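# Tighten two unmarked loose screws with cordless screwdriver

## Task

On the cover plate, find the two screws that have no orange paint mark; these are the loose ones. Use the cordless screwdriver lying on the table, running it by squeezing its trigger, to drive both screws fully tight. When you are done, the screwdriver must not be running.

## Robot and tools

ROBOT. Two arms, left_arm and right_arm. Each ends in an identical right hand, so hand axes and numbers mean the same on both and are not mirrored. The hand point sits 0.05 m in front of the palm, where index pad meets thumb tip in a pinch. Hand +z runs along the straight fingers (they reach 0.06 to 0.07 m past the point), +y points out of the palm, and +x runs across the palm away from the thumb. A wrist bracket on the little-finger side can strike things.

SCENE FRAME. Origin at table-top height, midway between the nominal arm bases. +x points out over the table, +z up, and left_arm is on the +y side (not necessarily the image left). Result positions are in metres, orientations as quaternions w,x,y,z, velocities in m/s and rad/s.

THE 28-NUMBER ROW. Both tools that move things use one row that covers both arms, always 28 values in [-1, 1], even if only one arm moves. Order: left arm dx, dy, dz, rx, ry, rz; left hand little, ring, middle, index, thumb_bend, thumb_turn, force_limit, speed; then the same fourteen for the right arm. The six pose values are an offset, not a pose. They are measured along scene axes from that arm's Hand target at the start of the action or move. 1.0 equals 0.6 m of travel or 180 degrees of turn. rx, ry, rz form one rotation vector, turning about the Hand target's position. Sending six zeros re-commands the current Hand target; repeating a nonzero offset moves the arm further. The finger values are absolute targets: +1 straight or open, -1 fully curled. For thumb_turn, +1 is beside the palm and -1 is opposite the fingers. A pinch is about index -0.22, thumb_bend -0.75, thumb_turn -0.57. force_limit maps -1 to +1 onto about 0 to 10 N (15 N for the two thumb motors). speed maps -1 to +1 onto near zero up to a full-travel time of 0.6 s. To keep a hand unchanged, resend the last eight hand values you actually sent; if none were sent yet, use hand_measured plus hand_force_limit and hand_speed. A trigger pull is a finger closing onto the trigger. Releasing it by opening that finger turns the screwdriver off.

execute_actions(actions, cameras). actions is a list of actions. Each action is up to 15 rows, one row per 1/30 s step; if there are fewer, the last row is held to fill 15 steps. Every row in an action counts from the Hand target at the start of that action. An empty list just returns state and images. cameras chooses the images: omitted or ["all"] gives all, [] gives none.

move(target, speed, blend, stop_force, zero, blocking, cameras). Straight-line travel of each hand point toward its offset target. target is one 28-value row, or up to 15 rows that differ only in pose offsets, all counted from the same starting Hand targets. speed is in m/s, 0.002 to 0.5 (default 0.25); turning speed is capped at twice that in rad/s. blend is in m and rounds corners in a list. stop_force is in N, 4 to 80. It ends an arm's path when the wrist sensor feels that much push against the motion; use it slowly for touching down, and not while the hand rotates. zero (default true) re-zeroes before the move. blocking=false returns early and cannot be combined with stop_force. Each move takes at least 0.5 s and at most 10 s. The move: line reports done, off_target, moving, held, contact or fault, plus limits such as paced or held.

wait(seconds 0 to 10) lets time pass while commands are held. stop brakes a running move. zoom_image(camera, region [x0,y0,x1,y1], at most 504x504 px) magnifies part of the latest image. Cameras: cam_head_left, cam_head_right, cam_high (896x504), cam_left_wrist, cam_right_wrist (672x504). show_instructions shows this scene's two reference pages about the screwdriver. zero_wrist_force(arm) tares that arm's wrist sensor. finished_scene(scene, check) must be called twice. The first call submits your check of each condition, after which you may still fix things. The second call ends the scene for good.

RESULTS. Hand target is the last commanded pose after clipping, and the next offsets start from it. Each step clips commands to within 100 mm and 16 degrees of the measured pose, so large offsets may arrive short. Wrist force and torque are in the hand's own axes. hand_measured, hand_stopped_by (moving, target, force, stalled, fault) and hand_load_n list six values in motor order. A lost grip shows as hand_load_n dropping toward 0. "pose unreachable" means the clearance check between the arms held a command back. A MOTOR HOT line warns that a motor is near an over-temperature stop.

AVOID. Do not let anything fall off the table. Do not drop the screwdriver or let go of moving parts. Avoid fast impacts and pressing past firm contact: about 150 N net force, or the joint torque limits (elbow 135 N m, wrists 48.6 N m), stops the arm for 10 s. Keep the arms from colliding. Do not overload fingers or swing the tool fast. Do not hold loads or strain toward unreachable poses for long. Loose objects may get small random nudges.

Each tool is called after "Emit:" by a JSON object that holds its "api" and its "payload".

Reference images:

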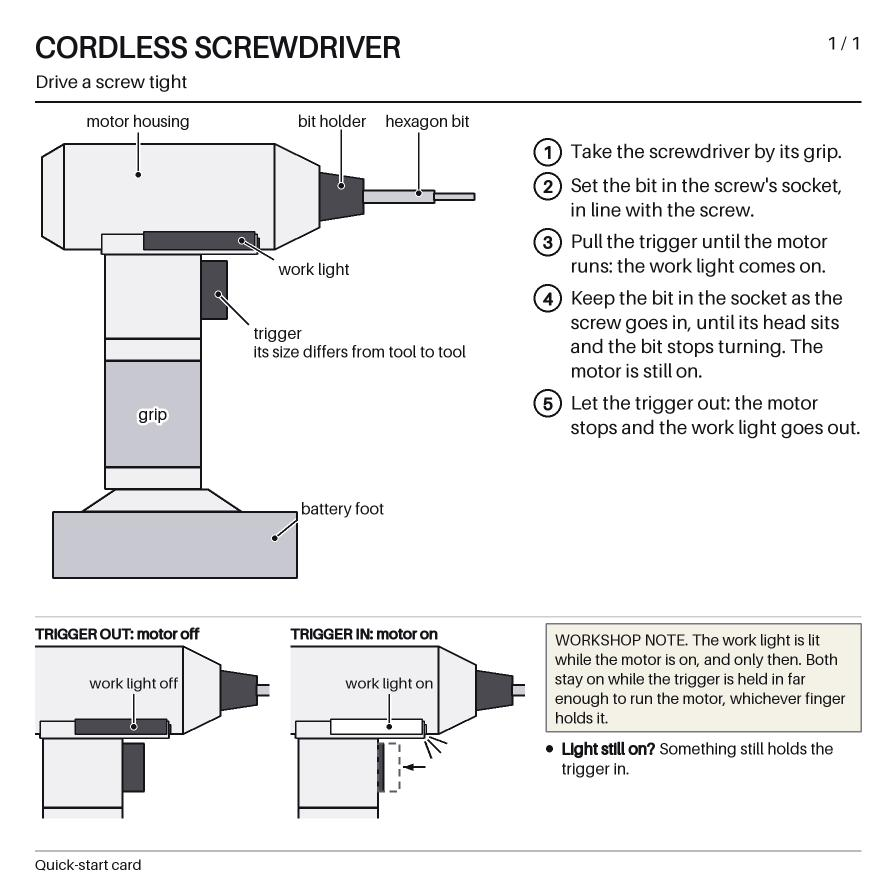

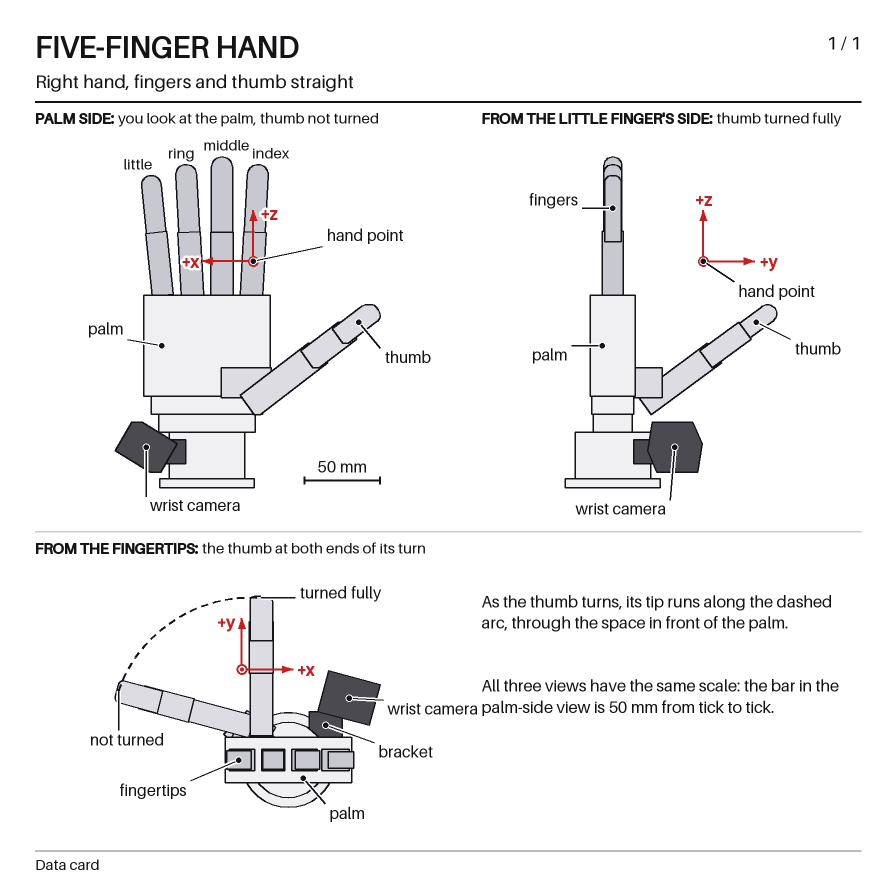

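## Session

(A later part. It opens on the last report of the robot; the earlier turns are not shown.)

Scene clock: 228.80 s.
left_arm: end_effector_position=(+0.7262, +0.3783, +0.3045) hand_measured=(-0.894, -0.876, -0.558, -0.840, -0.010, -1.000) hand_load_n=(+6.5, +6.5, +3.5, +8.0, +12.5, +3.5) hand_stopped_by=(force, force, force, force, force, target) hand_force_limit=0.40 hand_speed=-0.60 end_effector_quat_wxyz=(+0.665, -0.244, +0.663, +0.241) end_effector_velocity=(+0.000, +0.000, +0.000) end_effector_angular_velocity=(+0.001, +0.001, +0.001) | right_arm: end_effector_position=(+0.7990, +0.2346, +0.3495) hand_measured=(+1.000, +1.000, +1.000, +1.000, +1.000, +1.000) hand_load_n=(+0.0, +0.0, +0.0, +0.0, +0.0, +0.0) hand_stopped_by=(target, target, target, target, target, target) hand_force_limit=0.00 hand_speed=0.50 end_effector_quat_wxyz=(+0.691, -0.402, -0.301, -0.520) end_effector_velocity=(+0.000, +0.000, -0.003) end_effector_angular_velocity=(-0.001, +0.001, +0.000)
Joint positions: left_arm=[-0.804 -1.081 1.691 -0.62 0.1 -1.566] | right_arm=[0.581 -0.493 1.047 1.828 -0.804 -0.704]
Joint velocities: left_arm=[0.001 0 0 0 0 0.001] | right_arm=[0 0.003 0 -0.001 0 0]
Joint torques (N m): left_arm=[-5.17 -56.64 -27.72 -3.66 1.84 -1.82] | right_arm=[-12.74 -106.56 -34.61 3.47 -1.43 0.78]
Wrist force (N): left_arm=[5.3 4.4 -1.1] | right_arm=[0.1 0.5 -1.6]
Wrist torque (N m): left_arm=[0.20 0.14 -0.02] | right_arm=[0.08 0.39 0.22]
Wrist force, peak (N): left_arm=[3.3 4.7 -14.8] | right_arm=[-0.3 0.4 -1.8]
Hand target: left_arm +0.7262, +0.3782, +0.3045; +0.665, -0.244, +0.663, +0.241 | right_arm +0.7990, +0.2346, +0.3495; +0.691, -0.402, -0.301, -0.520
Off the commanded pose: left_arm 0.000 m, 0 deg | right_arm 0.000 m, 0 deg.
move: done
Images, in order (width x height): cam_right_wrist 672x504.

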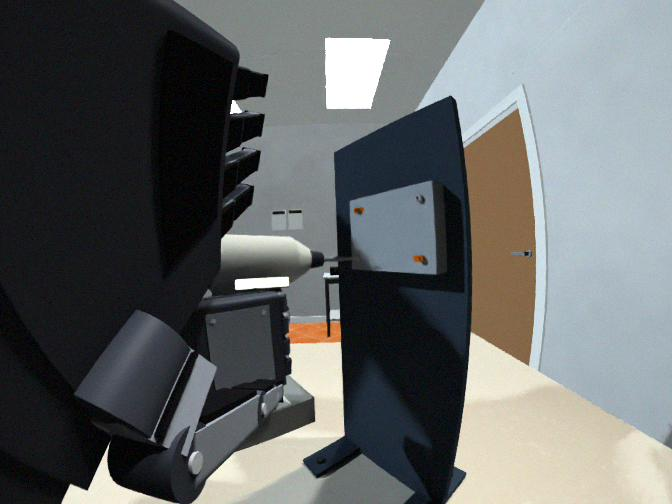

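Emit:
{"api": "move", "payload": {"target": [[0,0,0,0,0,0,-1,-1,-0.98,-1,-0.98,-1,0.4,-0.6,-0.02,0.0,0.23,-0.18,0,0,1,1,1,1,1,1,0,0.5],[0,0,0,0,0,0,-1,-1,-0.98,-1,-0.98,-1,0.4,-0.6,-0.058,0.187,0.258,-0.3056,0,0,1,1,1,1,1,1,0,0.5]], "speed": 0.12, "blend": [0.03,0], "cameras": ["cam_right_wrist"]}}

Emit:
{"api": "zoom_image", "payload": {"camera": "cam_right_wrist", "region": [346, 262, 406, 307]}}

Emit:
{"api": "zoom_image", "payload": {"camera": "cam_right_wrist", "region": [366, 265, 398, 289]}}

Scene clock: 233.53 s.
left_arm: end_effector_position=(+0.7262, +0.3782, +0.3045) hand_measured=(-0.894, -0.876, -0.558, -0.840, -0.010, -1.000) hand_load_n=(+6.0, +6.5, +3.5, +7.5, +12.5, +3.5) hand_stopped_by=(force, force, force, force, force, target) hand_force_limit=0.40 hand_speed=-0.60 end_effector_quat_wxyz=(+0.665, -0.244, +0.663, +0.241) end_effector_velocity=(+0.000, +0.000, +0.000) end_effector_angular_velocity=(-0.001, -0.001, +0.000) | right_arm: end_effector_position=(+0.7640, +0.3467, +0.5040) hand_measured=(+1.000, +1.000, +1.000, +1.000, +1.000, +1.000) hand_load_n=(+0.0, +0.0, +0.0, +0.0, +0.0, +0.0) hand_stopped_by=(target, target, target, target, target, target) hand_force_limit=0.00 hand_speed=0.50 end_effector_quat_wxyz=(-0.428, +0.675, +0.507, +0.322) end_effector_velocity=(+0.000, +0.000, +0.001) end_effector_angular_velocity=(+0.000, +0.000, +0.000)
Joint positions: left_arm=[-0.804 -1.081 1.691 -0.62 0.1 -1.566] | right_arm=[0.716 -0.854 0.999 3.588 -0.87 -1.699]
Joint velocities: left_arm=[0 -0.001 0 -0.001 -0.001 0] | right_arm=[0 -0.001 -0.001 0.002 0 0]
Joint torques (N m): left_arm=[-4.68 -64.91 -41.71 -0.51 -0.45 3.27] | right_arm=[-14.59 -115.34 -50.11 -1.45 0.99 1.19]
Wrist force (N): left_arm=[4.7 5.3 -1.2] | right_arm=[0.3 0.5 -0.8]
Wrist torque (N m): left_arm=[0.20 0.21 -0.04] | right_arm=[0.14 0.12 0.21]
Wrist force, peak (N): left_arm=[5.1 5.5 -1.1] | right_arm=[-1.2 0.8 -1.9]
Hand target: left_arm +0.7262, +0.3782, +0.3045; +0.665, -0.244, +0.663, +0.241 | right_arm +0.7641, +0.3467, +0.5041; -0.428, +0.675, +0.507, +0.323
Off the commanded pose: left_arm 0.000 m, 0 deg | right_arm 0.000 m, 0 deg.
move: done
Images, in order (width x height): cam_right_wrist 672x504.

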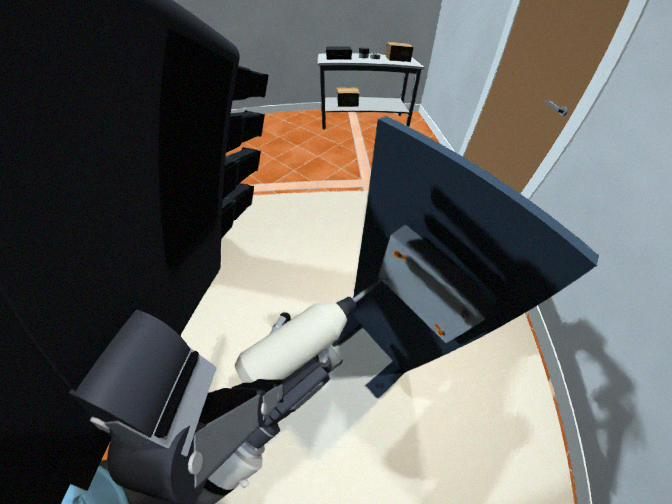

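Scaled by 8.400 from the camera's 672x504 image, which has a finer 960x720 frame.

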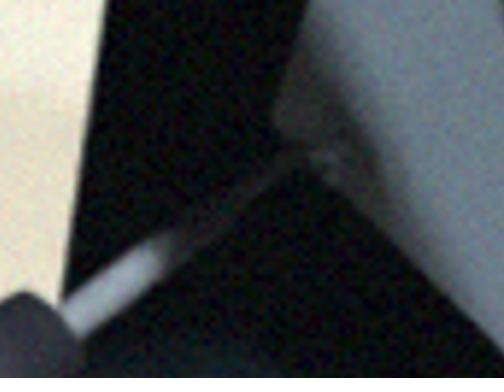

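Scaled by 15.750 from the camera's 672x504 image, which has a finer 960x720 frame.

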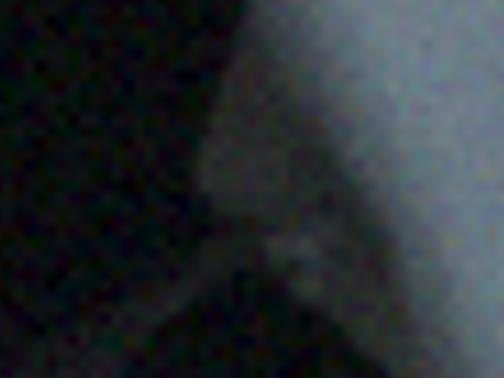

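Emit:
{"api": "zoom_image", "payload": {"camera": "cam_right_wrist", "region": [380, 236, 420, 266]}}

Emit:
{"api": "zoom_image", "payload": {"camera": "cam_right_wrist", "region": [420, 312, 460, 342]}}

Emit:
{"api": "zoom_image", "payload": {"camera": "cam_right_wrist", "region": [440, 294, 480, 324]}}

Emit:
{"api": "zoom_image", "payload": {"camera": "cam_right_wrist", "region": [370, 220, 510, 350]}}

Scaled by 12.600 from the camera's 672x504 image, which has a finer 960x720 frame.

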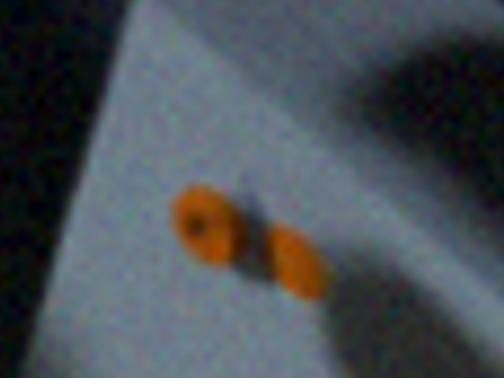

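Scaled by 12.600 from the camera's 672x504 image, which has a finer 960x720 frame.

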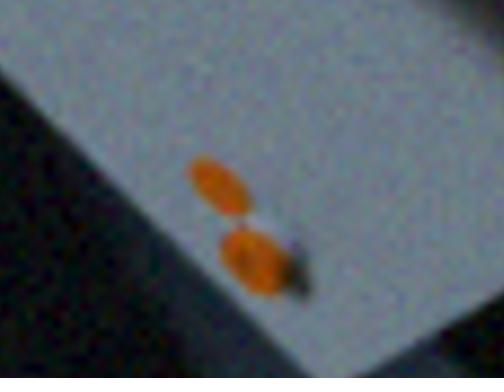

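Scaled by 12.600 from the camera's 672x504 image, which has a finer 960x720 frame.

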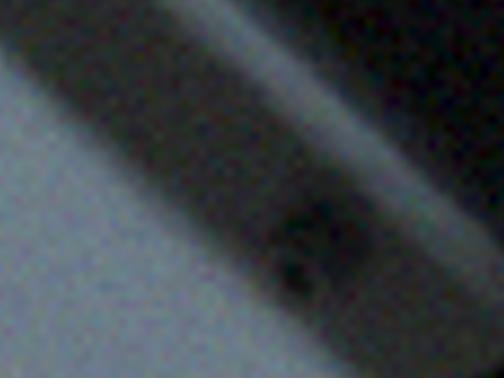

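Scaled by 3.600 from the camera's 672x504 image, which has a finer 960x720 frame.

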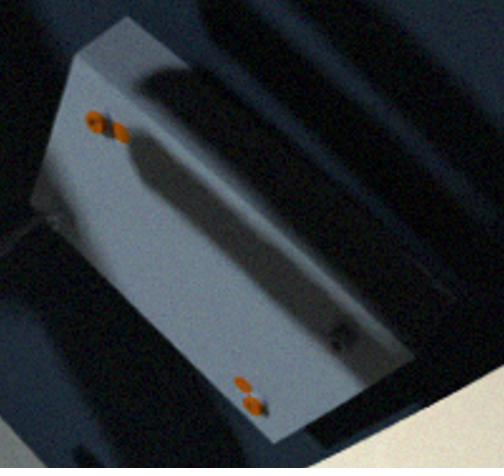

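Emit:
{"api": "move", "payload": {"target": [[-0.0077,-0.0064,0,0,0,0,-1,-1,-0.98,-1,-0.98,-1,0.4,-0.6,0,0,0,0,0,0,1,1,1,1,1,1,0,0.5],[-0.00515,-0.00965,0.0008,0,0,0,-1,-1,-0.98,-1,-0.98,-1,0.4,-0.6,0,0,0,0,0,0,1,1,1,1,1,1,0,0.5]], "speed": 0.015, "cameras": ["cam_right_wrist"]}}

Emit:
{"api": "zoom_image", "payload": {"camera": "cam_right_wrist", "region": [352, 268, 392, 298]}}

Emit:
{"api": "zoom_image", "payload": {"camera": "cam_right_wrist", "region": [366, 265, 398, 289]}}

Scene clock: 236.40 s.
left_arm: end_effector_position=(+0.7231, +0.3724, +0.3050) hand_measured=(-0.894, -0.876, -0.558, -0.840, -0.010, -1.000) hand_load_n=(+6.5, +6.5, +3.5, +7.0, +12.5, +4.0) hand_stopped_by=(force, force, force, force, force, target) hand_force_limit=0.40 hand_speed=-0.60 end_effector_quat_wxyz=(+0.665, -0.244, +0.663, +0.241) end_effector_velocity=(+0.000, +0.000, +0.000) end_effector_angular_velocity=(-0.002, -0.001, +0.000) | right_arm: end_effector_position=(+0.7641, +0.3467, +0.5041) hand_measured=(+1.000, +1.000, +1.000, +1.000, +1.000, +1.000) hand_load_n=(+0.0, +0.0, +0.0, +0.0, +0.0, +0.0) hand_stopped_by=(target, target, target, target, target, target) hand_force_limit=0.00 hand_speed=0.50 end_effector_quat_wxyz=(-0.428, +0.675, +0.507, +0.323) end_effector_velocity=(+0.000, +0.000, +0.000) end_effector_angular_velocity=(+0.000, +0.000, +0.000)
Joint positions: left_arm=[-0.813 -1.081 1.69 -0.62 0.092 -1.564] | right_arm=[0.715 -0.854 0.999 3.588 -0.87 -1.699]
Joint velocities: left_arm=[0 0 0 0.001 0 -0.003] | right_arm=[0 0 0 0 0 0]
Joint torques (N m): left_arm=[-11.19 -65.44 -39.8 2.86 -2.45 -3.09] | right_arm=[-13.81 -116.86 -43.57 -4.4 -0.04 -0.16]
Wrist force (N): left_arm=[5.2 2.7 -0.7] | right_arm=[0.1 0.5 -0.9]
Wrist torque (N m): left_arm=[0.48 0.18 0.07] | right_arm=[0.13 0.16 0.19]
Wrist force, peak (N): left_arm=[5.0 5.6 -1.3] | right_arm=[0.3 1.1 -1.3]
Hand target: left_arm +0.7231, +0.3725, +0.3050; +0.665, -0.244, +0.663, +0.241 | right_arm +0.7641, +0.3467, +0.5041; -0.428, +0.675, +0.507, +0.323
Off the commanded pose: left_arm 0.000 m, 0 deg | right_arm 0.000 m, 0 deg.
move: done
Images, in order (width x height): cam_right_wrist 672x504.

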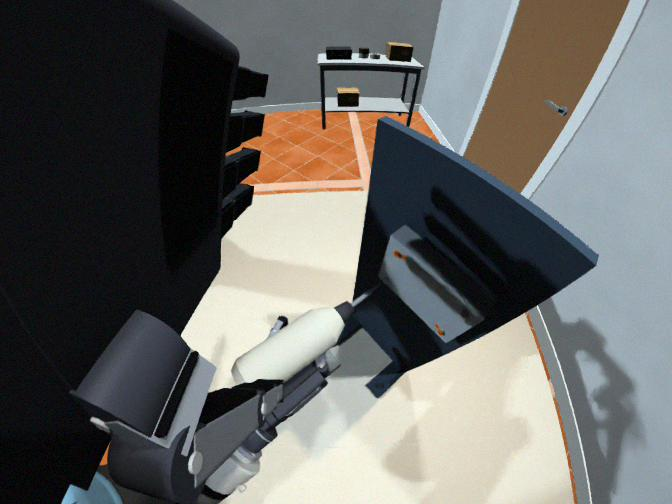

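Scaled by 12.600 from the camera's 672x504 image, which has a finer 960x720 frame.

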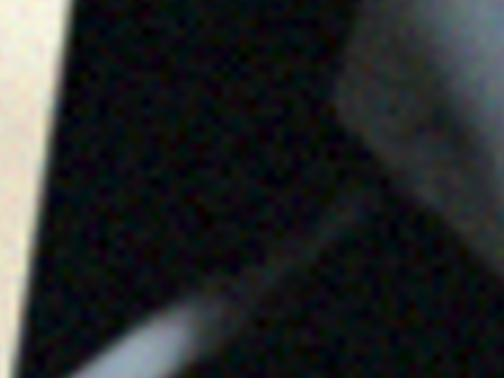

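Scaled by 15.750 from the camera's 672x504 image, which has a finer 960x720 frame.

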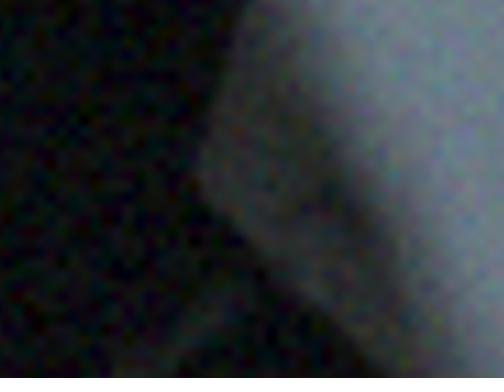

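Emit:
{"api": "move", "payload": {"target": [[0.0008,-0.001,0,0,0,0,-1,-1,-0.98,-1,-0.98,-1,0.4,-0.6,0,0,0,0,0,0,1,1,1,1,1,1,0,0.5],[0.0137,0.0096,0,0,0,0,-1,-1,-0.98,-1,-0.98,-1,0.4,-0.6,0,0,0,0,0,0,1,1,1,1,1,1,0,0.5]], "speed": 0.004, "stop_force": 5, "cameras": ["cam_right_wrist"]}}

Emit:
{"api": "zoom_image", "payload": {"camera": "cam_right_wrist", "region": [352, 262, 392, 292]}}

Emit:
{"api": "zoom_image", "payload": {"camera": "cam_right_wrist", "region": [366, 265, 398, 289]}}

Scene clock: 240.70 s.
left_arm: end_effector_position=(+0.7275, +0.3750, +0.3049) hand_measured=(-0.894, -0.876, -0.558, -0.840, -0.010, -1.000) hand_load_n=(+6.0, +6.5, +3.5, +7.0, +12.5, +3.5) hand_stopped_by=(force, force, force, force, force, target) hand_force_limit=0.40 hand_speed=-0.60 end_effector_quat_wxyz=(+0.665, -0.244, +0.663, +0.241) end_effector_velocity=(+0.000, +0.000, +0.000) end_effector_angular_velocity=(-0.001, -0.001, +0.000) | right_arm: end_effector_position=(+0.7641, +0.3467, +0.5041) hand_measured=(+1.000, +1.000, +1.000, +1.000, +1.000, +1.000) hand_load_n=(+0.5, +0.0, +0.0, +0.5, +0.0, +0.0) hand_stopped_by=(target, target, target, target, target, target) hand_force_limit=0.00 hand_speed=0.50 end_effector_quat_wxyz=(-0.428, +0.675, +0.507, +0.323) end_effector_velocity=(+0.000, +0.000, +0.000) end_effector_angular_velocity=(+0.000, +0.000, +0.000)
Joint positions: left_arm=[-0.806 -1.077 1.685 -0.618 0.098 -1.565] | right_arm=[0.715 -0.854 0.999 3.588 -0.87 -1.699]
Joint velocities: left_arm=[0 0 0 0 0 -0.002] | right_arm=[0 0 0 0.001 0 0]
Joint torques (N m): left_arm=[-13.92 -85.64 -26.53 -1.95 -1.27 -3.1] | right_arm=[-14.15 -116.11 -41.59 -6.01 0.61 0.43]
Wrist force (N): left_arm=[5.5 3.4 -5.0] | right_arm=[0.3 1.0 -1.2]
Wrist torque (N m): left_arm=[0.52 0.12 0.03] | right_arm=[0.22 0.13 0.22]
Wrist force, peak (N): left_arm=[6.0 4.5 -10.1] | right_arm=[0.3 0.9 -1.5]
Hand target: left_arm +0.7275, +0.3750, +0.3049; +0.665, -0.244, +0.663, +0.241 | right_arm +0.7641, +0.3467, +0.5041; -0.428, +0.675, +0.507, +0.323
Off the commanded pose: left_arm 0.005 m, 0 deg | right_arm 0.000 m, 0 deg.
move: contact (left_arm); path passed 1 of 2 targets
Images, in order (width x height): cam_right_wrist 672x504.

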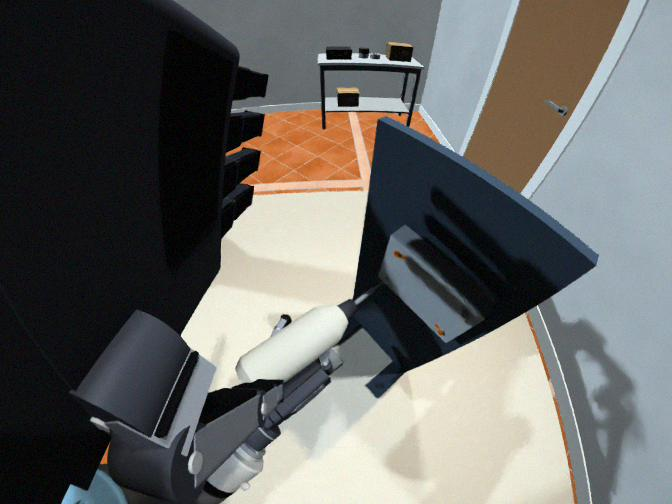

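Scaled by 12.600 from the camera's 672x504 image, which has a finer 960x720 frame.

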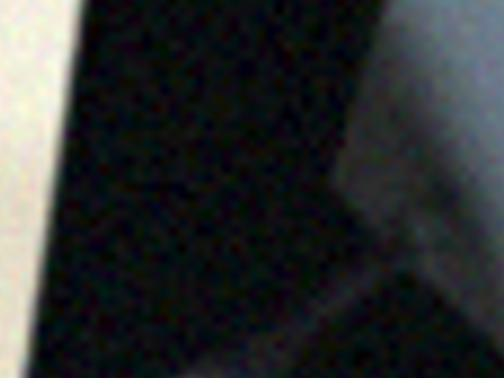

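Scaled by 15.750 from the camera's 672x504 image, which has a finer 960x720 frame.

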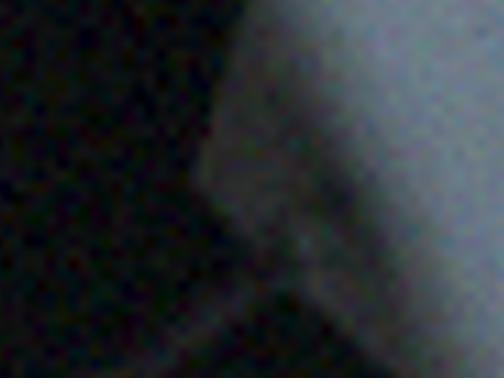

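Emit:
{"api": "move", "payload": {"target": [0.00077,0.00064,-0.0008,0,0,0,-1,-1,-0.98,-1,-0.98,-1,0.4,-0.6,0,0,0,0,0,0,1,1,1,1,1,1,0,0.5], "speed": 0.002, "cameras": []}}

Emit:
{"api": "move", "payload": {"target": [[0,0,-0.0012,0,0,0,-1,-1,-0.98,-1,-0.98,-1,0.4,-0.6,0,0,0,0,0,0,1,1,1,1,1,1,0,0.5],[0.0005,-0.00066,-0.0012,0,0,0,-1,-1,-0.98,-1,-0.98,-1,0.4,-0.6,0,0,0,0,0,0,1,1,1,1,1,1,0,0.5],[0.0005,-0.00066,0.0008,0,0,0,-1,-1,-0.98,-1,-0.98,-1,0.4,-0.6,0,0,0,0,0,0,1,1,1,1,1,1,0,0.5],[0.001,-0.0013,0.0008,0,0,0,-1,-1,-0.98,-1,-0.98,-1,0.4,-0.6,0,0,0,0,0,0,1,1,1,1,1,1,0,0.5],[0.001,-0.0013,-0.001,0,0,0,-1,-1,-0.98,-1,-0.98,-1,0.4,-0.6,0,0,0,0,0,0,1,1,1,1,1,1,0,0.5]], "speed": 0.0025, "blocking": false, "cameras": []}}

Emit:
{"api": "wait", "payload": {"seconds": 0.5, "cameras": []}}

Emit:
{"api": "wait", "payload": {"seconds": 0.5, "cameras": []}}

Emit:
{"api": "wait", "payload": {"seconds": 5, "cameras": []}}

Scene clock: 242.87 s.
left_arm: end_effector_position=(+0.7279, +0.3754, +0.3044) hand_measured=(-0.894, -0.876, -0.558, -0.840, -0.010, -1.000) hand_load_n=(+7.0, +6.5, +3.0, +7.5, +13.0, +2.0) hand_stopped_by=(force, force, force, force, force, target) hand_force_limit=0.40 hand_speed=-0.60 end_effector_quat_wxyz=(+0.665, -0.244, +0.663, +0.241) end_effector_velocity=(+0.000, +0.000, +0.000) end_effector_angular_velocity=(+0.000, +0.000, +0.000) | right_arm: end_effector_position=(+0.7641, +0.3467, +0.5041) hand_measured=(+1.000, +1.000, +1.000, +1.000, +1.000, +1.000) hand_load_n=(+0.0, +0.0, +0.0, +0.0, -0.5, +0.0) hand_stopped_by=(target, target, target, target, target, target) hand_force_limit=0.00 hand_speed=0.50 end_effector_quat_wxyz=(-0.428, +0.675, +0.507, +0.323) end_effector_velocity=(+0.001, +0.000, -0.002) end_effector_angular_velocity=(-0.001, +0.001, +0.000)
Joint positions: left_arm=[-0.805 -1.077 1.685 -0.618 0.099 -1.565] | right_arm=[0.715 -0.854 0.999 3.588 -0.87 -1.699]
Joint velocities: left_arm=[0 0 0 0 0 0.001] | right_arm=[0 0.001 0 0 0 0]
Joint torques (N m): left_arm=[18.15 -59.01 -52.14 -3.53 3.72 -2.85] | right_arm=[-13.53 -116.46 -42.44 -6 1 0.72]
Wrist force (N): left_arm=[5.3 5.4 -16.8] | right_arm=[0.3 0.7 -0.7]
Wrist torque (N m): left_arm=[0.81 -0.33 -0.03] | right_arm=[0.14 0.12 0.21]
Wrist force, peak (N): left_arm=[5.3 5.4 -16.8] | right_arm=[0.5 1.1 -1.3]
Hand target: left_arm +0.7279, +0.3754, +0.3045; +0.665, -0.244, +0.663, +0.241 | right_arm +0.7641, +0.3467, +0.5041; -0.428, +0.675, +0.507, +0.323
Off the commanded pose: left_arm 0.000 m, 0 deg | right_arm 0.000 m, 0 deg.
move: done
No camera images: "cameras" was empty.

Scene clock: 243.37 s.
left_arm: end_effector_position=(+0.7281, +0.3752, +0.3036) hand_measured=(-0.894, -0.876, -0.558, -0.840, -0.010, -1.000) hand_load_n=(+7.0, +6.5, +3.0, +7.5, +13.0, +1.5) hand_stopped_by=(force, force, force, force, force, target) hand_force_limit=0.40 hand_speed=-0.60 end_effector_quat_wxyz=(+0.665, -0.244, +0.663, +0.241) end_effector_velocity=(+0.002, -0.002, +0.000) end_effector_angular_velocity=(-0.001, -0.002, -0.001) | right_arm: end_effector_position=(+0.7641, +0.3467, +0.5041) hand_measured=(+1.000, +1.000, +1.000, +1.000, +1.000, +1.000) hand_load_n=(+0.0, +0.0, +0.0, +0.0, +0.0, +0.0) hand_stopped_by=(target, target, target, target, target, target) hand_force_limit=0.00 hand_speed=0.50 end_effector_quat_wxyz=(-0.428, +0.675, +0.507, +0.323) end_effector_velocity=(+0.000, +0.000, +0.002) end_effector_angular_velocity=(+0.002, -0.002, +0.000)
Joint positions: left_arm=[-0.805 -1.075 1.685 -0.619 0.099 -1.566] | right_arm=[0.715 -0.854 0.999 3.588 -0.87 -1.699]
Joint velocities: left_arm=[-0.001 0.003 -0.005 -0.001 0 0.001] | right_arm=[0 -0.001 0 -0.002 0 0]
Joint torques (N m): left_arm=[7.54 -58.63 -53.97 -1.07 1.43 0.29] | right_arm=[-14.2 -116.33 -42.85 -5.87 1.09 0.71]
Wrist force (N): left_arm=[5.6 6.1 -18.4] | right_arm=[0.3 1.0 -0.7]
Wrist torque (N m): left_arm=[0.79 -0.26 -0.04] | right_arm=[0.19 0.12 0.22]
Wrist force, peak (N): left_arm=[5.6 6.1 -18.4] | right_arm=[0.0 0.9 -1.3]
Hand target: left_arm +0.7282, +0.3750, +0.3038; +0.665, -0.244, +0.663, +0.241 | right_arm +0.7641, +0.3467, +0.5041; -0.428, +0.675, +0.507, +0.323
Off the commanded pose: left_arm 0.001 m, 0 deg | right_arm 0.000 m, 0 deg.
move: running; path passed 2 of 5 targets
No camera images: "cameras" was empty.

Scene clock: 243.87 s.
left_arm: end_effector_position=(+0.7282, +0.3750, +0.3048) hand_measured=(-0.894, -0.876, -0.558, -0.840, -0.010, -1.000) hand_load_n=(+7.5, +6.5, +3.0, +7.5, +13.0, +1.5) hand_stopped_by=(force, force, force, force, force, target) hand_force_limit=0.40 hand_speed=-0.60 end_effector_quat_wxyz=(+0.665, -0.244, +0.663, +0.241) end_effector_velocity=(+0.000, -0.001, +0.003) end_effector_angular_velocity=(-0.001, -0.001, -0.001) | right_arm: end_effector_position=(+0.7641, +0.3467, +0.5041) hand_measured=(+1.000, +1.000, +1.000, +1.000, +1.000, +1.000) hand_load_n=(+0.0, -0.5, +0.0, +0.0, +0.0, +0.0) hand_stopped_by=(target, target, target, target, target, target) hand_force_limit=0.00 hand_speed=0.50 end_effector_quat_wxyz=(-0.428, +0.675, +0.507, +0.323) end_effector_velocity=(+0.000, +0.000, +0.001) end_effector_angular_velocity=(+0.001, +0.000, +0.000)
Joint positions: left_arm=[-0.805 -1.076 1.683 -0.617 0.099 -1.565] | right_arm=[0.715 -0.854 0.999 3.588 -0.87 -1.699]
Joint velocities: left_arm=[-0.001 -0.003 -0.002 0.004 -0.001 0] | right_arm=[0 -0.001 0 0 0 0]
Joint torques (N m): left_arm=[-0.36 -87.84 -52.53 2.75 -0.35 4.81] | right_arm=[-14.11 -116.31 -42.98 -5.86 1.07 0.9]
Wrist force (N): left_arm=[5.5 5.3 -17.9] | right_arm=[0.4 0.7 -0.5]
Wrist torque (N m): left_arm=[0.87 -0.31 -0.02] | right_arm=[0.13 0.11 0.21]
Wrist force, peak (N): left_arm=[6.1 5.9 -21.4] | right_arm=[0.4 0.9 -1.1]
Hand target: left_arm +0.7283, +0.3750, +0.3049; +0.665, -0.244, +0.663, +0.241 | right_arm +0.7641, +0.3467, +0.5041; -0.428, +0.675, +0.507, +0.323
Off the commanded pose: left_arm 0.001 m, 0 deg | right_arm 0.000 m, 0 deg.
earlier move: running; path passed 3 of 5 targets
wait: 0.50 s; no rest
No camera images: "cameras" was empty.

Scene clock: 244.37 s.
left_arm: end_effector_position=(+0.7286, +0.3746, +0.3045) hand_measured=(-0.894, -0.876, -0.558, -0.840, -0.010, -1.000) hand_load_n=(+6.0, +6.5, +3.5, +7.0, +13.0, +3.5) hand_stopped_by=(force, force, force, force, force, target) hand_force_limit=0.40 hand_speed=-0.60 end_effector_quat_wxyz=(+0.665, -0.244, +0.663, +0.241) end_effector_velocity=(+0.000, +0.000, -0.003) end_effector_angular_velocity=(-0.001, -0.001, +0.001) | right_arm: end_effector_position=(+0.7641, +0.3467, +0.5041) hand_measured=(+1.000, +1.000, +1.000, +1.000, +1.000, +1.000) hand_load_n=(+0.0, +0.0, +0.0, +0.0, +0.0, +0.0) hand_stopped_by=(target, target, target, target, target, target) hand_force_limit=0.00 hand_speed=0.50 end_effector_quat_wxyz=(-0.428, +0.675, +0.507, +0.323) end_effector_velocity=(+0.000, +0.000, -0.001) end_effector_angular_velocity=(-0.001, +0.001, +0.000)
Joint positions: left_arm=[-0.806 -1.075 1.682 -0.617 0.099 -1.565] | right_arm=[0.715 -0.854 0.999 3.588 -0.87 -1.699]
Joint velocities: left_arm=[0 0.003 0.002 -0.005 -0.001 -0.002] | right_arm=[0 0.001 0 0.001 0 0]
Joint torques (N m): left_arm=[-5.52 -55.02 -23.83 -3.39 -0.4 -2] | right_arm=[-13.33 -115.77 -43.38 -5.85 1.31 1.01]
Wrist force (N): left_arm=[3.3 4.1 -4.4] | right_arm=[0.3 0.8 -1.1]
Wrist torque (N m): left_arm=[0.47 -0.14 -0.06] | right_arm=[0.18 0.12 0.21]
Wrist force, peak (N): left_arm=[5.0 5.0 -17.5] | right_arm=[0.3 1.0 -1.4]
Hand target: left_arm +0.7285, +0.3746, +0.3041; +0.665, -0.244, +0.663, +0.241 | right_arm +0.7641, +0.3467, +0.5041; -0.428, +0.675, +0.507, +0.323
Off the commanded pose: left_arm 0.001 m, 0 deg | right_arm 0.000 m, 0 deg.
earlier move: running; path passed 4 of 5 targets
wait: 0.50 s; no rest
No camera images: "cameras" was empty.

Scene clock: 244.67 s.
left_arm: end_effector_position=(+0.7285, +0.3746, +0.3039) hand_measured=(-0.894, -0.876, -0.558, -0.840, -0.010, -1.000) hand_load_n=(+7.0, +6.5, +3.5, +7.5, +13.5, +3.0) hand_stopped_by=(force, force, force, force, force, target) hand_force_limit=0.40 hand_speed=-0.60 end_effector_quat_wxyz=(+0.665, -0.244, +0.663, +0.241) end_effector_velocity=(+0.000, +0.001, +0.000) end_effector_angular_velocity=(-0.001, -0.001, +0.001) | right_arm: end_effector_position=(+0.7641, +0.3467, +0.5041) hand_measured=(+1.000, +1.000, +1.000, +1.000, +1.000, +1.000) hand_load_n=(+0.0, +0.0, +0.0, +0.0, +0.0, +0.0) hand_stopped_by=(target, target, target, target, target, target) hand_force_limit=0.00 hand_speed=0.50 end_effector_quat_wxyz=(-0.428, +0.675, +0.507, +0.323) end_effector_velocity=(+0.000, +0.000, -0.001) end_effector_angular_velocity=(+0.000, +0.000, +0.000)
Joint positions: left_arm=[-0.806 -1.075 1.683 -0.618 0.099 -1.565] | right_arm=[0.715 -0.854 0.999 3.588 -0.87 -1.699]
Joint velocities: left_arm=[0.001 0 0 -0.001 0 -0.001] | right_arm=[0 0.001 0 -0.001 0 0]
Joint torques (N m): left_arm=[-4.64 -57.18 -24.26 -3.34 0.64 -1.72] | right_arm=[-14.02 -116.09 -43.79 -5.87 1.23 0.98]
Wrist force (N): left_arm=[1.8 3.2 -7.3] | right_arm=[0.2 0.6 -0.7]
Wrist torque (N m): left_arm=[0.71 -0.35 -0.08] | right_arm=[0.13 0.13 0.20]
Wrist force, peak (N): left_arm=[2.0 3.0 -7.3] | right_arm=[0.5 1.0 -1.0]
Hand target: left_arm +0.7285, +0.3746, +0.3039; +0.665, -0.244, +0.663, +0.241 | right_arm +0.7641, +0.3467, +0.5041; -0.428, +0.675, +0.507, +0.323
Off the commanded pose: left_arm 0.000 m, 0 deg | right_arm 0.000 m, 0 deg.
earlier move: done
wait: 0.30 of 5 s (the move ended)
No camera images: "cameras" was empty.

Emit:
{"api": "move", "payload": {"target": [0.0077,0.0064,0,0,0,0,-1,-1,-0.98,-1,-0.98,-1,0.4,-0.6,0,0,0,0,0,0,1,1,1,1,1,1,0,0.5], "speed": 0.002, "stop_force": 7, "cameras": ["cam_right_wrist"]}}

Emit:
{"api": "zoom_image", "payload": {"camera": "cam_right_wrist", "region": [366, 265, 398, 289]}}

Scene clock: 247.00 s.
left_arm: end_effector_position=(+0.7309, +0.3766, +0.3038) hand_measured=(-0.894, -0.876, -0.558, -0.840, -0.010, -1.000) hand_load_n=(+7.0, +6.0, +2.5, +7.0, +13.5, +1.5) hand_stopped_by=(force, force, force, force, force, target) hand_force_limit=0.40 hand_speed=-0.60 end_effector_quat_wxyz=(+0.665, -0.244, +0.663, +0.241) end_effector_velocity=(+0.000, +0.001, +0.001) end_effector_angular_velocity=(+0.000, +0.000, +0.001) | right_arm: end_effector_position=(+0.7641, +0.3467, +0.5041) hand_measured=(+1.000, +1.000, +1.000, +1.000, +1.000, +1.000) hand_load_n=(+0.0, +0.0, +0.0, +0.0, +0.0, +0.0) hand_stopped_by=(target, target, target, target, target, target) hand_force_limit=0.00 hand_speed=0.50 end_effector_quat_wxyz=(-0.428, +0.675, +0.507, +0.323) end_effector_velocity=(+0.000, +0.000, +0.000) end_effector_angular_velocity=(+0.000, +0.000, +0.000)
Joint positions: left_arm=[-0.802 -1.073 1.681 -0.617 0.103 -1.566] | right_arm=[0.715 -0.854 0.999 3.588 -0.87 -1.699]
Joint velocities: left_arm=[0.001 -0.001 0 0 0 0.001] | right_arm=[0 0 0 0 0 0]
Joint torques (N m): left_arm=[2.1 -71.13 -41.87 2.08 -0.68 -2.64] | right_arm=[-14.99 -115.76 -44.19 -5.64 1.54 1.26]
Wrist force (N): left_arm=[2.8 4.5 -8.2] | right_arm=[0.5 0.9 -0.7]
Wrist torque (N m): left_arm=[0.53 -0.17 -0.14] | right_arm=[0.17 0.09 0.23]
Wrist force, peak (N): left_arm=[4.8 3.8 -15.2] | right_arm=[0.1 1.0 -1.3]
Hand target: left_arm +0.7309, +0.3766, +0.3039; +0.665, -0.244, +0.663, +0.241 | right_arm +0.7641, +0.3467, +0.5041; -0.428, +0.675, +0.507, +0.323
Off the commanded pose: left_arm 0.003 m, 0 deg | right_arm 0.000 m, 0 deg.
move: contact (left_arm)
Images, in order (width x height): cam_right_wrist 672x504.

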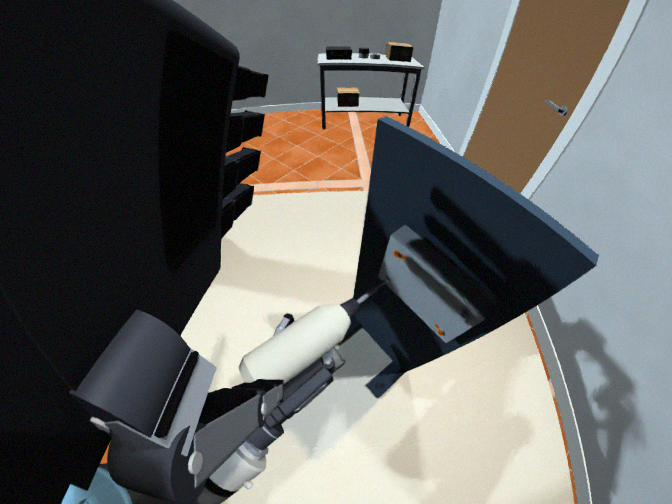

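Scaled by 15.750 from the camera's 672x504 image, which has a finer 960x720 frame.

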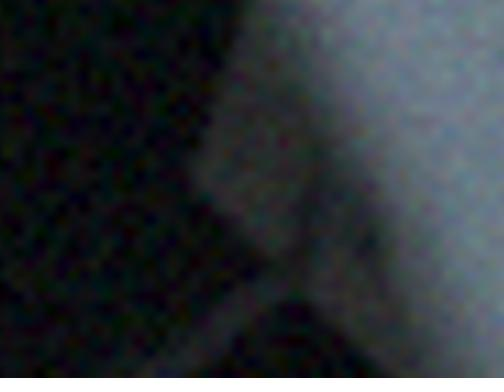

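Emit:
{"api": "move", "payload": {"target": [0.0039,0.0032,0,0,0,0,-1,-1,-0.98,-1,-0.98,-1,0.4,-0.6,0,0,0,0,0,0,1,1,1,1,1,1,0,0.5], "speed": 0.002, "stop_force": 8, "cameras": []}}

Emit:
{"api": "wait", "payload": {"seconds": 0.5, "cameras": []}}

Scene clock: 248.00 s.
left_arm: end_effector_position=(+0.7314, +0.3770, +0.3039) hand_measured=(-0.894, -0.876, -0.558, -0.840, -0.010, -1.000) hand_load_n=(+7.0, +6.5, +2.5, +7.0, +13.5, +1.5) hand_stopped_by=(force, force, force, force, force, target) hand_force_limit=0.40 hand_speed=-0.60 end_effector_quat_wxyz=(+0.665, -0.244, +0.663, +0.241) end_effector_velocity=(+0.000, +0.000, +0.000) end_effector_angular_velocity=(-0.001, -0.001, +0.001) | right_arm: end_effector_position=(+0.7641, +0.3467, +0.5041) hand_measured=(+1.000, +1.000, +1.000, +1.000, +1.000, +1.000) hand_load_n=(+0.0, +0.0, +0.0, +0.0, +0.0, +0.0) hand_stopped_by=(target, target, target, target, target, target) hand_force_limit=0.00 hand_speed=0.50 end_effector_quat_wxyz=(-0.428, +0.675, +0.507, +0.323) end_effector_velocity=(+0.000, +0.000, +0.000) end_effector_angular_velocity=(+0.000, +0.000, +0.000)
Joint positions: left_arm=[-0.801 -1.073 1.68 -0.617 0.103 -1.566] | right_arm=[0.715 -0.854 0.999 3.588 -0.87 -1.699]
Joint velocities: left_arm=[0 0 0 0 0 -0.001] | right_arm=[0 0 0 0.001 0 0]
Joint torques (N m): left_arm=[-8.15 -69.87 -39.71 1.77 -0.53 -1.95] | right_arm=[-14.32 -117.04 -44.61 -5.6 1.86 1.37]
Wrist force (N): left_arm=[2.2 4.1 -10.0] | right_arm=[0.2 1.0 -0.8]
Wrist torque (N m): left_arm=[0.79 -0.36 -0.92] | right_arm=[0.20 0.14 0.21]
Wrist force, peak (N): left_arm=[5.4 4.8 -21.9] | right_arm=[0.6 1.1 -0.8]
Hand target: left_arm +0.7313, +0.3770, +0.3039; +0.665, -0.244, +0.663, +0.241 | right_arm +0.7641, +0.3467, +0.5041; -0.428, +0.675, +0.507, +0.323
Off the commanded pose: left_arm 0.002 m, 0 deg | right_arm 0.000 m, 0 deg.
move: contact (left_arm)
No camera images: "cameras" was empty.

Scene clock: 248.50 s.
left_arm: end_effector_position=(+0.7313, +0.3769, +0.3039) hand_measured=(-0.894, -0.876, -0.558, -0.840, -0.010, -1.000) hand_load_n=(+7.0, +6.5, +3.0, +7.0, +13.5, +1.5) hand_stopped_by=(force, force, force, force, force, target) hand_force_limit=0.40 hand_speed=-0.60 end_effector_quat_wxyz=(+0.665, -0.244, +0.663, +0.241) end_effector_velocity=(+0.000, +0.000, +0.000) end_effector_angular_velocity=(-0.001, -0.001, +0.000) | right_arm: end_effector_position=(+0.7641, +0.3467, +0.5041) hand_measured=(+1.000, +1.000, +1.000, +1.000, +1.000, +1.000) hand_load_n=(+0.0, +0.0, +0.0, +0.0, +0.0, +0.0) hand_stopped_by=(target, target, target, target, target, target) hand_force_limit=0.00 hand_speed=0.50 end_effector_quat_wxyz=(-0.428, +0.675, +0.507, +0.323) end_effector_velocity=(+0.000, +0.000, +0.000) end_effector_angular_velocity=(-0.001, +0.001, +0.000)
Joint positions: left_arm=[-0.801 -1.073 1.68 -0.617 0.103 -1.566] | right_arm=[0.715 -0.854 0.999 3.588 -0.87 -1.699]
Joint velocities: left_arm=[0 -0.001 0 0 0 -0.001] | right_arm=[0 0 0 0.001 0 0]
Joint torques (N m): left_arm=[-7.76 -78.33 -30.97 0.19 -1.25 -1.93] | right_arm=[-13.48 -116.16 -44.48 -5.71 1.63 1.46]
Wrist force (N): left_arm=[3.0 4.5 -10.5] | right_arm=[0.0 0.9 -0.8]
Wrist torque (N m): left_arm=[0.74 -0.34 -0.98] | right_arm=[0.20 0.17 0.20]
Wrist force, peak (N): left_arm=[3.2 3.8 -12.9] | right_arm=[0.3 0.8 -1.3]
Hand target: left_arm +0.7313, +0.3770, +0.3039; +0.665, -0.244, +0.663, +0.241 | right_arm +0.7641, +0.3467, +0.5041; -0.428, +0.675, +0.507, +0.323
Off the commanded pose: left_arm 0.002 m, 0 deg | right_arm 0.000 m, 0 deg.
wait: 0.50 s; at rest by 0.17 s
No camera images: "cameras" was empty.

Emit:
{"api": "move", "payload": {"target": [[0,0,0,0,0,0,-1,-1,-0.98,1,-0.98,-1,0.4,-0.5,0.058,-0.18,-0.04,0.13,0,0,1,1,1,1,1,1,0,0.5],[0,0,0,0,0,0,-1,-1,-0.98,1,-0.98,-1,0.4,-0.5,0.058,-0.187,-0.258,0.3056,0,0,1,1,1,1,1,1,0,0.5]], "speed": 0.12, "blend": [0.03,0], "cameras": ["cam_right_wrist"]}}

Emit:
{"api": "zoom_image", "payload": {"camera": "cam_right_wrist", "region": [340, 246, 370, 266]}}

Emit:
{"api": "zoom_image", "payload": {"camera": "cam_right_wrist", "region": [200, 200, 400, 350]}}

Scene clock: 253.13 s.
left_arm: end_effector_position=(+0.7313, +0.3769, +0.3039) hand_measured=(-0.894, -0.876, -0.558, +1.000, -0.010, -1.000) hand_load_n=(+8.0, +7.5, +3.0, +0.0, +13.0, +3.0) hand_stopped_by=(force, force, force, target, force, target) hand_force_limit=0.40 hand_speed=-0.50 end_effector_quat_wxyz=(+0.665, -0.244, +0.663, +0.241) end_effector_velocity=(+0.000, +0.000, +0.000) end_effector_angular_velocity=(+0.000, +0.000, +0.001) | right_arm: end_effector_position=(+0.7989, +0.2347, +0.3496) hand_measured=(+1.000, +1.000, +1.000, +1.000, +1.000, +1.000) hand_load_n=(+0.0, +0.0, +0.0, +0.0, +0.0, +0.0) hand_stopped_by=(target, target, target, target, target, target) hand_force_limit=0.00 hand_speed=0.50 end_effector_quat_wxyz=(+0.691, -0.402, -0.301, -0.520) end_effector_velocity=(+0.000, -0.001, +0.001) end_effector_angular_velocity=(+0.001, -0.002, +0.000)
Joint positions: left_arm=[-0.801 -1.073 1.68 -0.617 0.103 -1.566] | right_arm=[0.581 -0.493 1.047 1.827 -0.803 -0.705]
Joint velocities: left_arm=[0 0 0 0 -0.001 0] | right_arm=[0 -0.001 0 -0.001 0 0]
Joint torques (N m): left_arm=[1.01 -88.36 -23.08 -2.65 -1.18 4.15] | right_arm=[-12.47 -110.07 -30.72 -0.28 -0.33 -0.25]
Wrist force (N): left_arm=[0.9 0.7 -1.9] | right_arm=[-0.2 0.4 -1.6]
Wrist torque (N m): left_arm=[0.78 -0.21 -0.03] | right_arm=[0.08 0.43 0.21]
Wrist force, peak (N): left_arm=[2.6 4.6 -10.7] | right_arm=[-1.2 0.9 -1.9]
Hand target: left_arm +0.7313, +0.3770, +0.3039; +0.665, -0.244, +0.663, +0.241 | right_arm +0.7990, +0.2346, +0.3495; +0.691, -0.402, -0.301, -0.520
Off the commanded pose: left_arm 0.000 m, 0 deg | right_arm 0.000 m, 0 deg.
move: done
Images, in order (width x height): cam_right_wrist 672x504.

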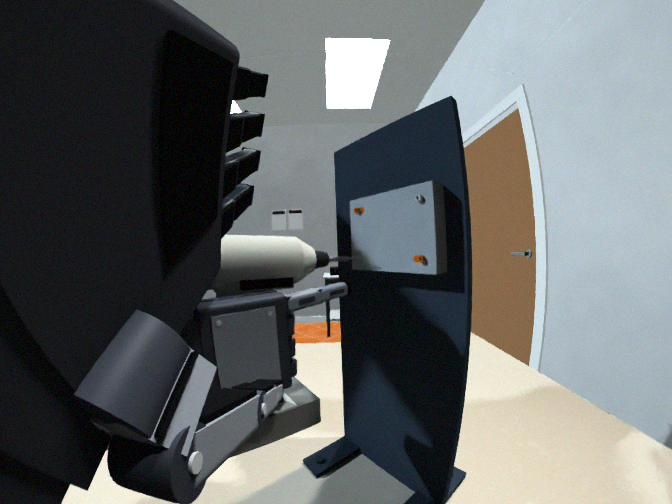

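Scaled by 16.800 from the camera's 672x504 image, which has a finer 960x720 frame.

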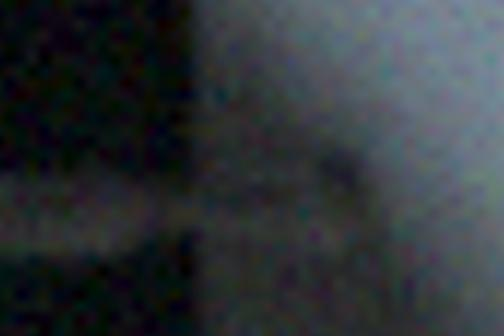

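Scaled by 2.520 from the camera's 672x504 image, which has a finer 960x720 frame.

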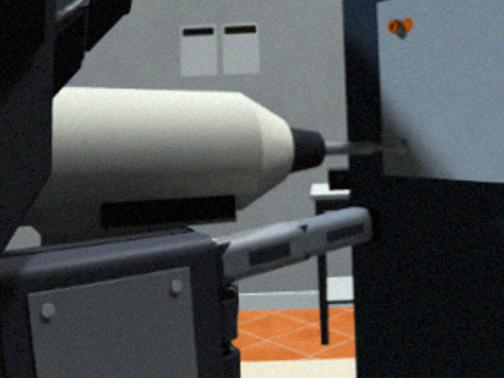

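Emit:
{"api": "move", "payload": {"target": [-0.0386,-0.0318,0,0,0,0,-1,-1,-0.98,1,-0.98,-1,0.4,-0.5,0,0,0,0,0,0,1,1,1,1,1,1,0,0.5], "speed": 0.03, "cameras": ["cam_right_wrist"]}}

Emit:
{"api": "zoom_image", "payload": {"camera": "cam_right_wrist", "region": [340, 190, 440, 275]}}

Emit:
{"api": "zoom_image", "payload": {"camera": "cam_right_wrist", "region": [345, 246, 375, 266]}}

Emit:
{"api": "zoom_image", "payload": {"camera": "cam_right_wrist", "region": [405, 188, 435, 208]}}

Scene clock: 254.57 s.
left_arm: end_effector_position=(+0.7080, +0.3578, +0.3039) hand_measured=(-0.894, -0.876, -0.558, +1.000, -0.010, -1.000) hand_load_n=(+6.5, +7.5, +4.5, +0.0, +11.5, +4.5) hand_stopped_by=(force, force, force, target, force, target) hand_force_limit=0.40 hand_speed=-0.50 end_effector_quat_wxyz=(+0.665, -0.244, +0.663, +0.241) end_effector_velocity=(+0.001, +0.000, +0.000) end_effector_angular_velocity=(+0.002, +0.002, -0.001) | right_arm: end_effector_position=(+0.7990, +0.2346, +0.3495) hand_measured=(+1.000, +1.000, +1.000, +1.000, +1.000, +1.000) hand_load_n=(+0.0, +0.0, +0.0, +0.0, +0.0, +0.0) hand_stopped_by=(target, target, target, target, target, target) hand_force_limit=0.00 hand_speed=0.50 end_effector_quat_wxyz=(+0.691, -0.402, -0.301, -0.520) end_effector_velocity=(+0.000, +0.000, +0.001) end_effector_angular_velocity=(+0.001, -0.001, +0.000)
Joint positions: left_arm=[-0.84 -1.087 1.703 -0.63 0.064 -1.561] | right_arm=[0.581 -0.493 1.047 1.827 -0.803 -0.705]
Joint velocities: left_arm=[0.002 0 0 -0.004 0.002 0.007] | right_arm=[0 -0.001 0 0 0 0]
Joint torques (N m): left_arm=[8.74 -85.21 -26.09 -2.5 2.54 4.32] | right_arm=[-14.33 -105.64 -29.6 -0.02 -1.38 0.8]
Wrist force (N): left_arm=[5.2 2.4 -1.1] | right_arm=[0.1 0.5 -1.3]
Wrist torque (N m): left_arm=[0.46 0.21 0.07] | right_arm=[0.08 0.37 0.23]
Wrist force, peak (N): left_arm=[5.5 3.1 -1.1] | right_arm=[-0.4 0.5 -2.0]
Hand target: left_arm +0.7081, +0.3579, +0.3039; +0.665, -0.244, +0.663, +0.241 | right_arm +0.7990, +0.2346, +0.3495; +0.691, -0.402, -0.301, -0.520
Off the commanded pose: left_arm 0.000 m, 0 deg | right_arm 0.000 m, 0 deg.
move: done
Images, in order (width x height): cam_right_wrist 672x504.

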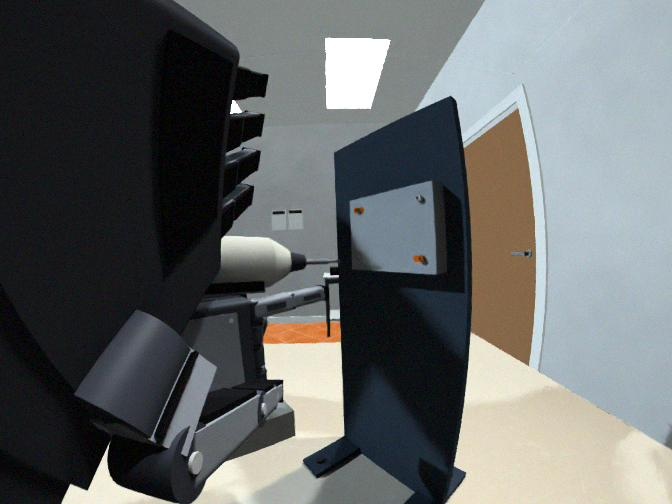

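Scaled by 5.040 from the camera's 672x504 image, which has a finer 960x720 frame.

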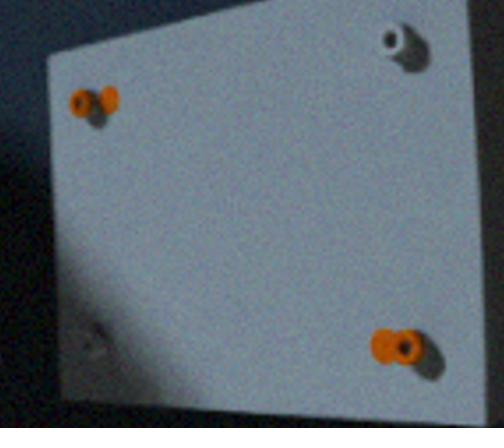

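Scaled by 16.800 from the camera's 672x504 image, which has a finer 960x720 frame.

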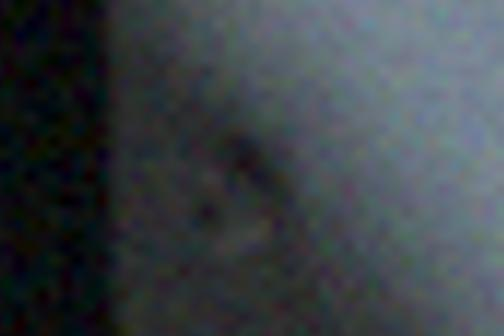

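Scaled by 16.800 from the camera's 672x504 image, which has a finer 960x720 frame.

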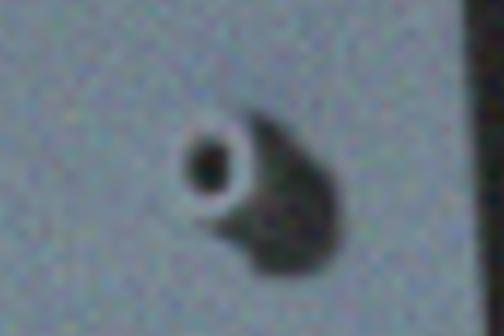

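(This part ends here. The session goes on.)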